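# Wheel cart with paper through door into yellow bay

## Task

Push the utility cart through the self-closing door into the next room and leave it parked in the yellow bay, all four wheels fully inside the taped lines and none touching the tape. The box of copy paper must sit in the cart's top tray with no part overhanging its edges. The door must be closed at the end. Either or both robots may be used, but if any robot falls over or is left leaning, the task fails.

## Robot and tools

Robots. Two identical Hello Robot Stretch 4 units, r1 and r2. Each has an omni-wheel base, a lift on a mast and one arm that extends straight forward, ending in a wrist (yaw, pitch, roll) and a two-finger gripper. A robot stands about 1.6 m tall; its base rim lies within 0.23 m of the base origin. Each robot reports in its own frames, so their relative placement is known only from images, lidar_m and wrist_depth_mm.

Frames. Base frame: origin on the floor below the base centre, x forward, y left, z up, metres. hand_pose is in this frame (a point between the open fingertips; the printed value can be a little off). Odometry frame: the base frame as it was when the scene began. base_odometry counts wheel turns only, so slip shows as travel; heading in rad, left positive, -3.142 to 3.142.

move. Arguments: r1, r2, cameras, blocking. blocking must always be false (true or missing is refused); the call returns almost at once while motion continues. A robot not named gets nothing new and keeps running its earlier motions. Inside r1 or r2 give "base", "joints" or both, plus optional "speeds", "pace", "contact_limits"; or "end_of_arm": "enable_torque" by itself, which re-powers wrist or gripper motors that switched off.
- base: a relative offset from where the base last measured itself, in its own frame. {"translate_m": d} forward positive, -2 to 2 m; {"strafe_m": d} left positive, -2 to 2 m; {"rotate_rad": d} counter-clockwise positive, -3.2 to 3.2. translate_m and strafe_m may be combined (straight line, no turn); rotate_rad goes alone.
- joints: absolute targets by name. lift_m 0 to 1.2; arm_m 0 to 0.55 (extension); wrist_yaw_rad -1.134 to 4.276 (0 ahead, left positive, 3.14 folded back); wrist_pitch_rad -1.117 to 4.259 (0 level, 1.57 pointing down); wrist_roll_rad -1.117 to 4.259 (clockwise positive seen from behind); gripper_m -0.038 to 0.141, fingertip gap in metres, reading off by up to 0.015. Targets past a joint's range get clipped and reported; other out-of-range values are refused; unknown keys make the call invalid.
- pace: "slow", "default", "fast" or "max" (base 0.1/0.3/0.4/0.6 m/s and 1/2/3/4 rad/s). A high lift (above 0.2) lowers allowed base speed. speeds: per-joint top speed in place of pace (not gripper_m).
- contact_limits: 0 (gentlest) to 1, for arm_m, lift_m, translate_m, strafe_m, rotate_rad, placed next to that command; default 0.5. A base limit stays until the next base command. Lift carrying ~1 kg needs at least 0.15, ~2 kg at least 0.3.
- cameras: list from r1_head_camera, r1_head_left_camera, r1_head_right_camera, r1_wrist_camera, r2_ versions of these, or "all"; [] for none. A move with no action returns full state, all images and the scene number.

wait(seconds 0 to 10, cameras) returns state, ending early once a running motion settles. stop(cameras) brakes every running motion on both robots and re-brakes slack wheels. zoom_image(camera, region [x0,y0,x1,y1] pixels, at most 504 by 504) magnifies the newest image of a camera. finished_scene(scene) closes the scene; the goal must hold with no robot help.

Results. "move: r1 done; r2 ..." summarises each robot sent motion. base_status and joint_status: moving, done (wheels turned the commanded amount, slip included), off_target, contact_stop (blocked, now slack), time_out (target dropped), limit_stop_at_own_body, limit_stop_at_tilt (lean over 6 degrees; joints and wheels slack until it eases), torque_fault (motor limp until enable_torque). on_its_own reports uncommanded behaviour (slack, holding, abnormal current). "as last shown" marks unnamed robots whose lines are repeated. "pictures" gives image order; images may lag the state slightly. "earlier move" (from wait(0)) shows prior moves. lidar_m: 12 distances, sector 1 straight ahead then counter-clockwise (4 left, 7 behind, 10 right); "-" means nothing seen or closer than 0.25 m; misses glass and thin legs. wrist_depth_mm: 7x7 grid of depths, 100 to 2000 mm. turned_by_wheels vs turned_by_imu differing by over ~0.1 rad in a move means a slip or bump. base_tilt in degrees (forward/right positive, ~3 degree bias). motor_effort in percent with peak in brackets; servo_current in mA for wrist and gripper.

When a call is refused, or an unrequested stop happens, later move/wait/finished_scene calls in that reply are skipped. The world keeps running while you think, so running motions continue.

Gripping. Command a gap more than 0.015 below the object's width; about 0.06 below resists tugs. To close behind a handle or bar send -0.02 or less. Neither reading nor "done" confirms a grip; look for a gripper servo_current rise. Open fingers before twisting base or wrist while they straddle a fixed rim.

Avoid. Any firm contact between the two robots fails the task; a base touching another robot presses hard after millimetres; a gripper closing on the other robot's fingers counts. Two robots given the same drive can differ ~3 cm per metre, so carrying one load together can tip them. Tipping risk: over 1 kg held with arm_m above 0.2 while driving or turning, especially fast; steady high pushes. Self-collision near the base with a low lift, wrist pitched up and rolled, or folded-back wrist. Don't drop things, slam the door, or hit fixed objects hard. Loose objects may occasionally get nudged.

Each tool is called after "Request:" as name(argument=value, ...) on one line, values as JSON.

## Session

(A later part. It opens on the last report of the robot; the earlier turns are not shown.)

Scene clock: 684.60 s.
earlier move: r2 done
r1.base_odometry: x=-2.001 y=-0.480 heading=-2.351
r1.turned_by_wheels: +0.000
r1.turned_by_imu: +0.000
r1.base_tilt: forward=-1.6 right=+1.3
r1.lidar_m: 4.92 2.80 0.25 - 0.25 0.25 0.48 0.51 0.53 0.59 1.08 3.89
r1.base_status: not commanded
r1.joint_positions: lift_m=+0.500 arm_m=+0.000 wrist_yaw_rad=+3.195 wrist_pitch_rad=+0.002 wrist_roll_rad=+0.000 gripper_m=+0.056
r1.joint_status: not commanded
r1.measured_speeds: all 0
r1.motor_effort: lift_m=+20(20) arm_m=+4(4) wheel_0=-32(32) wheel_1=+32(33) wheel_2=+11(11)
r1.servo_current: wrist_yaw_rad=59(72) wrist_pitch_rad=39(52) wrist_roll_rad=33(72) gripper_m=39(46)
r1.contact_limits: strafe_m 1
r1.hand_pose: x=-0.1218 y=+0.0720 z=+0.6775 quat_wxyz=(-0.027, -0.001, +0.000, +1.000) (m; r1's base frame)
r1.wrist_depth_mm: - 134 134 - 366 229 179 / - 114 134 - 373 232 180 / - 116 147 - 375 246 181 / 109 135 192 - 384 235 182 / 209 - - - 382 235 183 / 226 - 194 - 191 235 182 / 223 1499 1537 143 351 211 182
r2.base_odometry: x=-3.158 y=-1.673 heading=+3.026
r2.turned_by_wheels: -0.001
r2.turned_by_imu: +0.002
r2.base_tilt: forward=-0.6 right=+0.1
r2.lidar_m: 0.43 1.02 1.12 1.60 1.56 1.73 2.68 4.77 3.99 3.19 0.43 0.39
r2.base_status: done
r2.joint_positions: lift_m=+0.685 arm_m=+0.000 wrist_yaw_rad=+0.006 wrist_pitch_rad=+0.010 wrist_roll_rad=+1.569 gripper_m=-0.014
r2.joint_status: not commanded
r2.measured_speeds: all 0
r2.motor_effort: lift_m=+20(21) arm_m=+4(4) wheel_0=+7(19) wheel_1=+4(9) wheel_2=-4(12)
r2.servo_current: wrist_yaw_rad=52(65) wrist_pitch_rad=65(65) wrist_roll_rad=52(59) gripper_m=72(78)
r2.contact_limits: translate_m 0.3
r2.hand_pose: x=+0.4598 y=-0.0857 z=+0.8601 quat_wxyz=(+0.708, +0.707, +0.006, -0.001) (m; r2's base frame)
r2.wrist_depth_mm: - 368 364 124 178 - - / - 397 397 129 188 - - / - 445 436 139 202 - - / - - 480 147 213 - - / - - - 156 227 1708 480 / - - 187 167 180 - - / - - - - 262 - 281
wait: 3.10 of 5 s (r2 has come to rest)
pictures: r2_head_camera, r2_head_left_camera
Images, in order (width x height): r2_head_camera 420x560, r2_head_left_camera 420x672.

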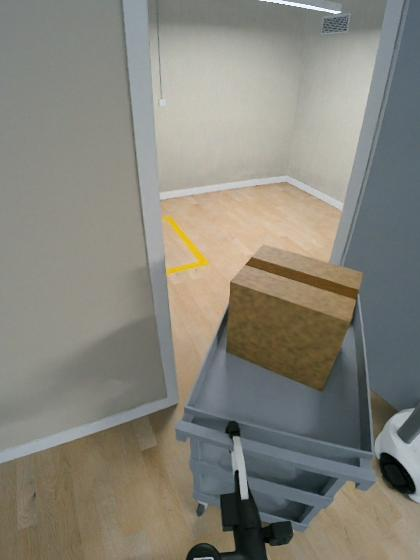

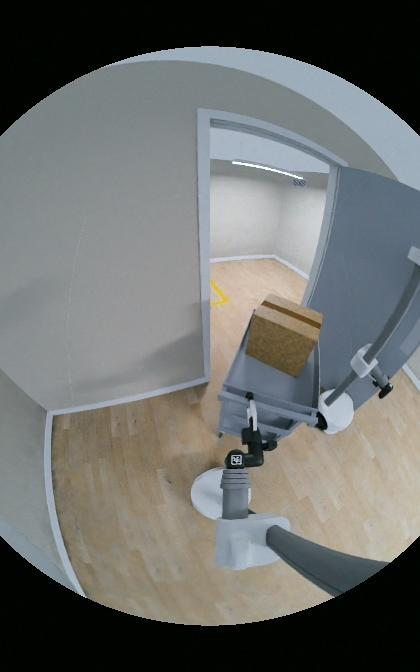

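Request:
move(r2={"joints":{"gripper_m":0.12}}, blocking=false)

Request:
wait(seconds=3)

Request:
move(r2={"base":{"translate_m":-0.2}}, blocking=false)

Request:
wait(seconds=3)

Request:
move(r2={"base":{"rotate_rad":-0.2}}, blocking=false)

Request:
wait(seconds=2)

Request:
move(r2={"base":{"strafe_m":-0.12,"translate_m":0.03}}, blocking=false)

Request:
wait(seconds=2, cameras=["r2_head_camera","r2_wrist_camera"])

Scene clock: 693.03 s.
move: r2 moving
r1: as last shown
r1.base_tilt: forward=-1.5 right=+1.3
r1.lidar_m: 4.92 2.80 0.25 - 0.25 0.25 0.48 0.53 0.53 0.60 1.08 3.89
r1.motor_effort: lift_m=+20(20) arm_m=+4(4) wheel_0=-32(32) wheel_1=+32(32) wheel_2=+11(11)
r1.servo_current: wrist_yaw_rad=39(65) wrist_pitch_rad=39(52) wrist_roll_rad=39(72) gripper_m=39(46)
r1.contact_limits: strafe_m 1
r1.wrist_depth_mm: - 133 133 - 366 230 178 / - 114 134 - 375 231 180 / - 116 147 - 379 245 181 / 109 135 191 - 379 234 182 / 209 - - - 379 234 182 / 226 - 194 - 191 235 182 / 223 1537 1499 143 355 211 182
r2.base_odometry: x=-3.158 y=-1.673 heading=+3.026
r2.turned_by_wheels: +0.000
r2.turned_by_imu: +0.000
r2.base_tilt: forward=-0.7 right=+0.0
r2.lidar_m: 0.42 1.01 1.14 1.60 1.57 1.76 2.68 4.77 3.98 3.21 0.45 0.40
r2.base_status: not commanded
r2.joint_positions: lift_m=+0.685 arm_m=+0.000 wrist_yaw_rad=+0.006 wrist_pitch_rad=+0.010 wrist_roll_rad=+1.569 gripper_m=+0.009
r2.joint_status: gripper_m moving
r2.measured_speeds: all 0
r2.motor_effort: lift_m=+21(21) arm_m=+4(4) wheel_0=+7(7) wheel_1=+5(5) wheel_2=-4(4)
r2.servo_current: wrist_yaw_rad=59(65) wrist_pitch_rad=59(65) wrist_roll_rad=52(65) gripper_m=78(85)
r2.contact_limits: translate_m 0.3
r2.hand_pose: x=+0.4598 y=-0.0857 z=+0.8601 quat_wxyz=(+0.708, +0.707, +0.006, -0.001) (m; r2's base frame)
r2.wrist_depth_mm: - 370 366 128 180 - - / - 397 402 133 191 - - / - 445 442 141 204 - - / - - 484 151 215 - - / - - - 162 230 1708 488 / - - 186 171 181 - - / - - - - 281 - 286
pictures: none

Scene clock: 694.67 s.
earlier move: r2 done
r1.base_odometry: x=-2.001 y=-0.480 heading=-2.351
r1.turned_by_wheels: +0.000
r1.turned_by_imu: +0.000
r1.base_tilt: forward=-1.6 right=+1.3
r1.lidar_m: 4.93 2.81 0.25 - 0.25 0.25 0.49 0.50 0.52 0.60 1.10 3.91
r1.base_status: not commanded
r1.joint_positions: lift_m=+0.500 arm_m=+0.000 wrist_yaw_rad=+3.195 wrist_pitch_rad=+0.002 wrist_roll_rad=+0.000 gripper_m=+0.056
r1.joint_status: not commanded
r1.measured_speeds: all 0
r1.motor_effort: lift_m=+20(20) arm_m=+4(4) wheel_0=-31(32) wheel_1=+32(32) wheel_2=+11(11)
r1.servo_current: wrist_yaw_rad=52(72) wrist_pitch_rad=46(52) wrist_roll_rad=46(72) gripper_m=39(52)
r1.contact_limits: strafe_m 1
r1.hand_pose: x=-0.1218 y=+0.0720 z=+0.6775 quat_wxyz=(-0.027, -0.001, +0.000, +1.000) (m; r1's base frame)
r1.wrist_depth_mm: - 134 134 - 370 229 178 / - 114 134 - 377 232 180 / - 116 147 - 377 246 181 / 109 134 191 - 379 235 182 / 209 - - - 382 234 182 / 225 - 194 - 192 235 182 / 214 1537 1576 143 353 211 182
r2.base_odometry: x=-3.159 y=-1.673 heading=+3.026
r2.turned_by_wheels: +0.000
r2.turned_by_imu: +0.000
r2.base_tilt: forward=-0.6 right=+0.0
r2.lidar_m: 0.45 1.02 1.11 1.60 1.56 1.73 2.68 4.77 3.98 3.21 0.42 0.38
r2.base_status: not commanded
r2.joint_positions: lift_m=+0.685 arm_m=+0.000 wrist_yaw_rad=+0.003 wrist_pitch_rad=+0.007 wrist_roll_rad=+1.569 gripper_m=+0.120
r2.joint_status: all done
r2.measured_speeds: all 0
r2.motor_effort: lift_m=+19(21) arm_m=+4(4) wheel_0=+4(7) wheel_1=+4(5) wheel_2=-4(4)
r2.servo_current: wrist_yaw_rad=52(65) wrist_pitch_rad=46(65) wrist_roll_rad=52(65) gripper_m=52(117)
r2.contact_limits: translate_m 0.3
r2.hand_pose: x=+0.4595 y=-0.0866 z=+0.8612 quat_wxyz=(+0.708, +0.707, +0.003, -0.001) (m; r2's base frame)
r2.wrist_depth_mm: - 382 375 134 189 - - / - 415 413 142 200 759 - / - 469 449 151 211 - - / - - 496 162 225 - - / - - - 175 238 1661 484 / - - 193 180 213 - - / - - - - 293 294 296
wait: 1.63 of 3 s (r2 has come to rest)
pictures: none

Scene clock: 695.17 s.
move: r2 moving
r1: as last shown
r1.lidar_m: 4.92 2.78 0.25 - 0.25 0.25 0.49 0.52 0.52 0.60 1.07 3.89
r1.motor_effort: lift_m=+20(20) arm_m=+4(4) wheel_0=-31(32) wheel_1=+32(33) wheel_2=+11(11)
r1.servo_current: wrist_yaw_rad=39(59) wrist_pitch_rad=39(46) wrist_roll_rad=72(72) gripper_m=39(46)
r1.contact_limits: strafe_m 1
r1.wrist_depth_mm: - 133 133 - 366 229 178 / - 114 134 - 373 231 180 / - 116 147 - 377 245 181 / 109 135 192 - 379 234 182 / 210 - - - 379 236 183 / 225 - 194 - 191 236 182 / 214 1537 1576 143 353 211 182
r2.base_odometry: x=-3.128 y=-1.676 heading=+3.026
r2.turned_by_wheels: +0.000
r2.turned_by_imu: +0.000
r2.base_tilt: forward=-0.7 right=+0.1
r2.lidar_m: 0.44 1.04 1.16 1.58 1.55 1.74 2.68 4.74 4.01 3.19 0.49 0.43
r2.base_status: translate_m moving
r2.joint_positions: lift_m=+0.685 arm_m=+0.000 wrist_yaw_rad=+0.003 wrist_pitch_rad=+0.007 wrist_roll_rad=+1.569 gripper_m=+0.120
r2.joint_status: not commanded
r2.measured_speeds: translate_m=-0.121 strafe_m=+0.001 rotate_rad=-0.001 lift_m=+0.000 arm_m=+0.000 wrist_yaw_rad=+0.000 wrist_pitch_rad=+0.000 wrist_roll_rad=+0.000
r2.motor_effort: lift_m=+19(19) arm_m=+4(4) wheel_0=-7(8) wheel_1=-9(9) wheel_2=+12(12)
r2.servo_current: wrist_yaw_rad=39(59) wrist_pitch_rad=52(52) wrist_roll_rad=46(59) gripper_m=52(52)
r2.hand_pose: x=+0.4595 y=-0.0866 z=+0.8612 quat_wxyz=(+0.708, +0.707, +0.003, -0.001) (m; r2's base frame)
r2.wrist_depth_mm: - 404 399 160 214 759 - / - 439 436 171 226 - - / - - 477 182 239 842 - / - - 525 191 254 - - / - - - 207 268 1661 480 / - 188 194 213 198 338 418 / - - - - 324 324 322
pictures: none

Scene clock: 696.73 s.
earlier move: r2 done
r1.base_odometry: x=-2.001 y=-0.480 heading=-2.351
r1.turned_by_wheels: +0.000
r1.turned_by_imu: +0.000
r1.base_tilt: forward=-1.6 right=+1.3
r1.lidar_m: 4.93 2.80 0.25 - 0.25 0.25 0.49 0.51 0.52 0.61 1.14 3.90
r1.base_status: not commanded
r1.joint_positions: lift_m=+0.500 arm_m=+0.000 wrist_yaw_rad=+3.195 wrist_pitch_rad=+0.002 wrist_roll_rad=+0.000 gripper_m=+0.056
r1.joint_status: not commanded
r1.measured_speeds: all 0
r1.motor_effort: lift_m=+20(20) arm_m=+4(4) wheel_0=-32(32) wheel_1=+32(33) wheel_2=+11(11)
r1.servo_current: wrist_yaw_rad=59(59) wrist_pitch_rad=39(52) wrist_roll_rad=39(72) gripper_m=33(46)
r1.contact_limits: strafe_m 1
r1.hand_pose: x=-0.1218 y=+0.0720 z=+0.6775 quat_wxyz=(-0.027, -0.001, +0.000, +1.000) (m; r1's base frame)
r1.wrist_depth_mm: - 133 133 - 368 229 178 / - 114 134 - 373 231 180 / - 116 147 - 377 246 181 / 109 135 192 - 382 235 182 / 210 - - - 382 235 183 / 227 - 193 - 191 236 183 / 214 1576 1537 143 353 211 182
r2.base_odometry: x=-2.960 y=-1.696 heading=+3.026
r2.turned_by_wheels: +0.000
r2.turned_by_imu: +0.000
r2.base_tilt: forward=-0.7 right=+0.1
r2.lidar_m: 0.60 1.20 1.32 1.53 1.50 1.66 2.55 4.59 4.09 3.28 1.11 0.60
r2.base_status: done
r2.joint_positions: lift_m=+0.685 arm_m=+0.000 wrist_yaw_rad=+0.003 wrist_pitch_rad=+0.007 wrist_roll_rad=+1.569 gripper_m=+0.120
r2.joint_status: not commanded
r2.measured_speeds: all 0
r2.motor_effort: lift_m=+19(19) arm_m=+4(4) wheel_0=-2(11) wheel_1=-2(9) wheel_2=+3(13)
r2.servo_current: wrist_yaw_rad=52(65) wrist_pitch_rad=52(52) wrist_roll_rad=59(59) gripper_m=52(59)
r2.hand_pose: x=+0.4595 y=-0.0866 z=+0.8612 quat_wxyz=(+0.708, +0.707, +0.003, -0.001) (m; r2's base frame)
r2.wrist_depth_mm: - - 591 355 364 - - / - - 580 377 - - - / - - 627 402 1008 - - / - - 691 424 - - 433 / - - - 455 - - 462 / - 186 190 397 187 488 492 / - - - - - - -
wait: 1.57 of 3 s (r2 has come to rest)
pictures: none

Scene clock: 697.23 s.
move: r2 moving
r1: as last shown
r1.lidar_m: 4.91 2.80 0.25 - 0.25 0.25 0.47 0.50 0.52 0.60 1.12 3.87
r1.motor_effort: lift_m=+20(20) arm_m=+4(4) wheel_0=-32(32) wheel_1=+32(32) wheel_2=+11(11)
r1.servo_current: wrist_yaw_rad=39(59) wrist_pitch_rad=46(46) wrist_roll_rad=59(65) gripper_m=39(46)
r1.contact_limits: strafe_m 1
r1.wrist_depth_mm: - 134 133 - 368 230 178 / - 114 134 - 373 231 180 / - 116 147 - 377 245 181 / 110 135 192 - 377 234 183 / 210 - - - 382 235 182 / 226 - 194 - 191 235 182 / 214 1537 1499 143 353 211 182
r2.base_odometry: x=-2.960 y=-1.696 heading=+2.843
r2.turned_by_wheels: -0.183
r2.turned_by_imu: -0.178
r2.base_tilt: forward=-0.7 right=+0.1
r2.lidar_m: 0.59 0.69 1.24 1.59 1.49 1.55 2.10 4.61 4.73 3.42 1.12 0.61
r2.base_status: rotate_rad moving
r2.joint_positions: lift_m=+0.685 arm_m=+0.000 wrist_yaw_rad=+0.003 wrist_pitch_rad=+0.007 wrist_roll_rad=+1.569 gripper_m=+0.120
r2.joint_status: not commanded
r2.measured_speeds: translate_m=+0.000 strafe_m=+0.000 rotate_rad=-0.301 lift_m=+0.000 arm_m=+0.000 wrist_yaw_rad=+0.000 wrist_pitch_rad=+0.000 wrist_roll_rad=+0.000
r2.motor_effort: lift_m=+19(19) arm_m=+4(4) wheel_0=+1(8) wheel_1=+2(9) wheel_2=+5(11)
r2.servo_current: wrist_yaw_rad=52(52) wrist_pitch_rad=46(52) wrist_roll_rad=59(59) gripper_m=46(59)
r2.hand_pose: x=+0.4595 y=-0.0867 z=+0.8612 quat_wxyz=(+0.708, +0.707, +0.003, -0.001) (m; r2's base frame)
r2.wrist_depth_mm: - - - 325 - - 1160 / - - - 336 389 392 - / - - 603 402 991 - - / - - 634 415 1042 - 415 / - - 691 430 436 - 436 / - - 198 379 198 - 445 / - - - - - 496 469
pictures: none

Scene clock: 697.67 s.
earlier move: r2 done
r1.base_odometry: x=-2.001 y=-0.480 heading=-2.351
r1.turned_by_wheels: +0.000
r1.turned_by_imu: +0.000
r1.base_tilt: forward=-1.6 right=+1.3
r1.lidar_m: 4.94 2.80 0.25 - 0.25 0.25 0.49 0.52 0.51 0.59 1.10 3.89
r1.base_status: not commanded
r1.joint_positions: lift_m=+0.500 arm_m=+0.000 wrist_yaw_rad=+3.195 wrist_pitch_rad=+0.002 wrist_roll_rad=+0.000 gripper_m=+0.056
r1.joint_status: not commanded
r1.measured_speeds: all 0
r1.motor_effort: lift_m=+20(20) arm_m=+4(4) wheel_0=-31(32) wheel_1=+32(32) wheel_2=+11(11)
r1.servo_current: wrist_yaw_rad=52(59) wrist_pitch_rad=39(46) wrist_roll_rad=33(65) gripper_m=39(46)
r1.contact_limits: strafe_m 1
r1.hand_pose: x=-0.1218 y=+0.0720 z=+0.6775 quat_wxyz=(-0.027, -0.001, +0.000, +1.000) (m; r1's base frame)
r1.wrist_depth_mm: - 134 133 - 366 229 179 / - 114 134 - 375 231 180 / - 116 147 - 375 245 181 / 109 135 192 - 379 234 182 / 210 - - - 379 235 182 / 225 - 194 - 191 236 182 / 214 1537 1499 143 353 211 182
r2.base_odometry: x=-2.960 y=-1.696 heading=+2.826
r2.turned_by_wheels: -0.017
r2.turned_by_imu: -0.016
r2.base_tilt: forward=-0.7 right=+0.0
r2.lidar_m: 0.56 0.69 1.23 1.61 1.49 1.55 2.06 4.59 4.70 3.42 1.14 0.60
r2.base_status: done
r2.joint_positions: lift_m=+0.685 arm_m=+0.000 wrist_yaw_rad=+0.003 wrist_pitch_rad=+0.007 wrist_roll_rad=+1.569 gripper_m=+0.120
r2.joint_status: not commanded
r2.measured_speeds: all 0
r2.motor_effort: lift_m=+19(19) arm_m=+4(4) wheel_0=+2(8) wheel_1=+2(9) wheel_2=+3(11)
r2.servo_current: wrist_yaw_rad=39(52) wrist_pitch_rad=46(59) wrist_roll_rad=46(59) gripper_m=52(59)
r2.hand_pose: x=+0.4595 y=-0.0867 z=+0.8612 quat_wxyz=(+0.708, +0.707, +0.003, -0.001) (m; r2's base frame)
r2.wrist_depth_mm: - - - - - - 1160 / - - - 338 399 399 402 / 1576 - 715 407 991 - - / - - 621 415 1025 - 421 / - - 668 427 430 - 436 / - - 198 377 197 - 445 / - - - - - 1756 455
wait: 0.43 of 2 s (r2 has come to rest)
pictures: none

Scene clock: 698.17 s.
move: r2 moving
r1: as last shown
r1.lidar_m: 4.93 2.79 0.25 - 0.25 0.25 0.48 0.51 0.52 0.60 1.02 3.87
r1.motor_effort: lift_m=+20(20) arm_m=+4(4) wheel_0=-32(32) wheel_1=+32(32) wheel_2=+11(11)
r1.servo_current: wrist_yaw_rad=33(72) wrist_pitch_rad=46(46) wrist_roll_rad=59(59) gripper_m=39(46)
r1.contact_limits: strafe_m 1
r1.wrist_depth_mm: - 134 133 - 370 230 179 / - 114 133 - 373 231 180 / - 116 147 - 377 244 182 / 109 135 191 - 377 234 182 / 210 - - - 384 236 183 / 226 - 193 - 191 235 182 / 213 1499 1537 143 355 211 182
r2.base_odometry: x=-2.958 y=-1.663 heading=+2.826
r2.turned_by_wheels: -0.001
r2.turned_by_imu: -0.001
r2.base_tilt: forward=-0.7 right=+0.0
r2.lidar_m: 0.57 0.62 1.24 1.62 1.53 1.59 2.11 4.59 4.71 3.41 1.12 0.58
r2.base_status: translate_m moving; strafe_m moving
r2.joint_positions: lift_m=+0.685 arm_m=+0.000 wrist_yaw_rad=+0.003 wrist_pitch_rad=+0.007 wrist_roll_rad=+1.569 gripper_m=+0.120
r2.joint_status: not commanded
r2.measured_speeds: translate_m=+0.030 strafe_m=-0.123 rotate_rad=+0.005 lift_m=+0.000 arm_m=+0.000 wrist_yaw_rad=+0.000 wrist_pitch_rad=+0.000 wrist_roll_rad=+0.000
r2.motor_effort: lift_m=+19(19) arm_m=+4(4) wheel_0=+9(15) wheel_1=-11(11) wheel_2=-9(9)
r2.servo_current: wrist_yaw_rad=46(59) wrist_pitch_rad=46(52) wrist_roll_rad=46(59) gripper_m=52(59)
r2.hand_pose: x=+0.4595 y=-0.0867 z=+0.8612 quat_wxyz=(+0.708, +0.707, +0.003, -0.001) (m; r2's base frame)
r2.wrist_depth_mm: - - - - - - 1138 / - - - 325 389 394 1118 / 1499 - 723 392 991 - - / - - 609 407 1008 - - / - - 640 418 424 - 421 / - - 200 364 198 - 436 / - - - - - 1863 -
pictures: none

Scene clock: 699.33 s.
earlier move: r2 done
r1.base_odometry: x=-2.001 y=-0.480 heading=-2.351
r1.turned_by_wheels: +0.000
r1.turned_by_imu: +0.000
r1.base_tilt: forward=-1.6 right=+1.3
r1.lidar_m: 4.92 2.81 0.25 - 0.25 0.25 0.46 0.49 0.53 0.60 0.96 3.89
r1.base_status: not commanded
r1.joint_positions: lift_m=+0.500 arm_m=+0.000 wrist_yaw_rad=+3.195 wrist_pitch_rad=+0.002 wrist_roll_rad=+0.000 gripper_m=+0.056
r1.joint_status: not commanded
r1.measured_speeds: all 0
r1.motor_effort: lift_m=+20(20) arm_m=+4(4) wheel_0=-31(32) wheel_1=+32(32) wheel_2=+11(11)
r1.servo_current: wrist_yaw_rad=39(72) wrist_pitch_rad=52(52) wrist_roll_rad=33(59) gripper_m=39(46)
r1.contact_limits: strafe_m 1
r1.hand_pose: x=-0.1218 y=+0.0720 z=+0.6775 quat_wxyz=(-0.027, -0.001, +0.000, +1.000) (m; r1's base frame)
r1.wrist_depth_mm: - 134 134 - 368 229 178 / - 114 134 - 373 231 180 / - 116 147 - 377 245 181 / 109 135 191 - 377 234 182 / 210 - - - 384 235 182 / 225 - 193 - 191 235 182 / 215 1537 1537 143 353 211 182
r2.base_odometry: x=-2.951 y=-1.572 heading=+2.826
r2.turned_by_wheels: +0.000
r2.turned_by_imu: +0.000
r2.base_tilt: forward=-0.7 right=+0.1
r2.lidar_m: 0.54 0.60 1.27 1.70 1.62 1.67 2.23 4.54 4.68 3.29 1.09 1.02
r2.base_status: done
r2.joint_positions: lift_m=+0.685 arm_m=+0.000 wrist_yaw_rad=+0.003 wrist_pitch_rad=+0.007 wrist_roll_rad=+1.569 gripper_m=+0.120
r2.joint_status: not commanded
r2.measured_speeds: all 0
r2.motor_effort: lift_m=+19(19) arm_m=+4(4) wheel_0=+2(15) wheel_1=-3(11) wheel_2=-6(9)
r2.servo_current: wrist_yaw_rad=52(59) wrist_pitch_rad=46(52) wrist_roll_rad=46(59) gripper_m=52(59)
r2.hand_pose: x=+0.4595 y=-0.0867 z=+0.8612 quat_wxyz=(+0.708, +0.707, +0.003, -0.001) (m; r2's base frame)
r2.wrist_depth_mm: - - - - - - 1098 / - - - - - - 1182 / - - - - - - 1182 / - - 715 370 373 375 375 / - - 585 377 379 - - / - - 216 324 195 - - / - - 668 - - - -
wait: 1.17 of 2 s (r2 has come to rest)
pictures: r2_head_camera, r2_wrist_camera
Images, in order (width x height): r2_head_camera 420x560, r2_wrist_camera 616x392.

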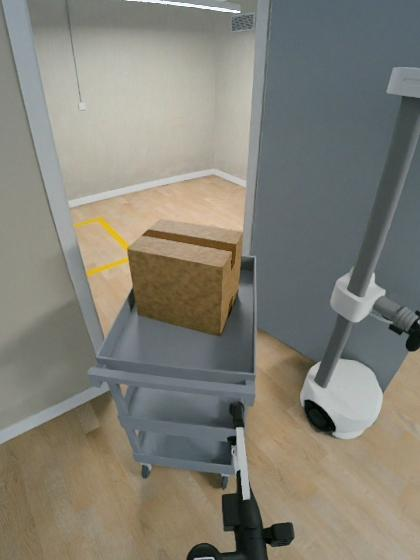

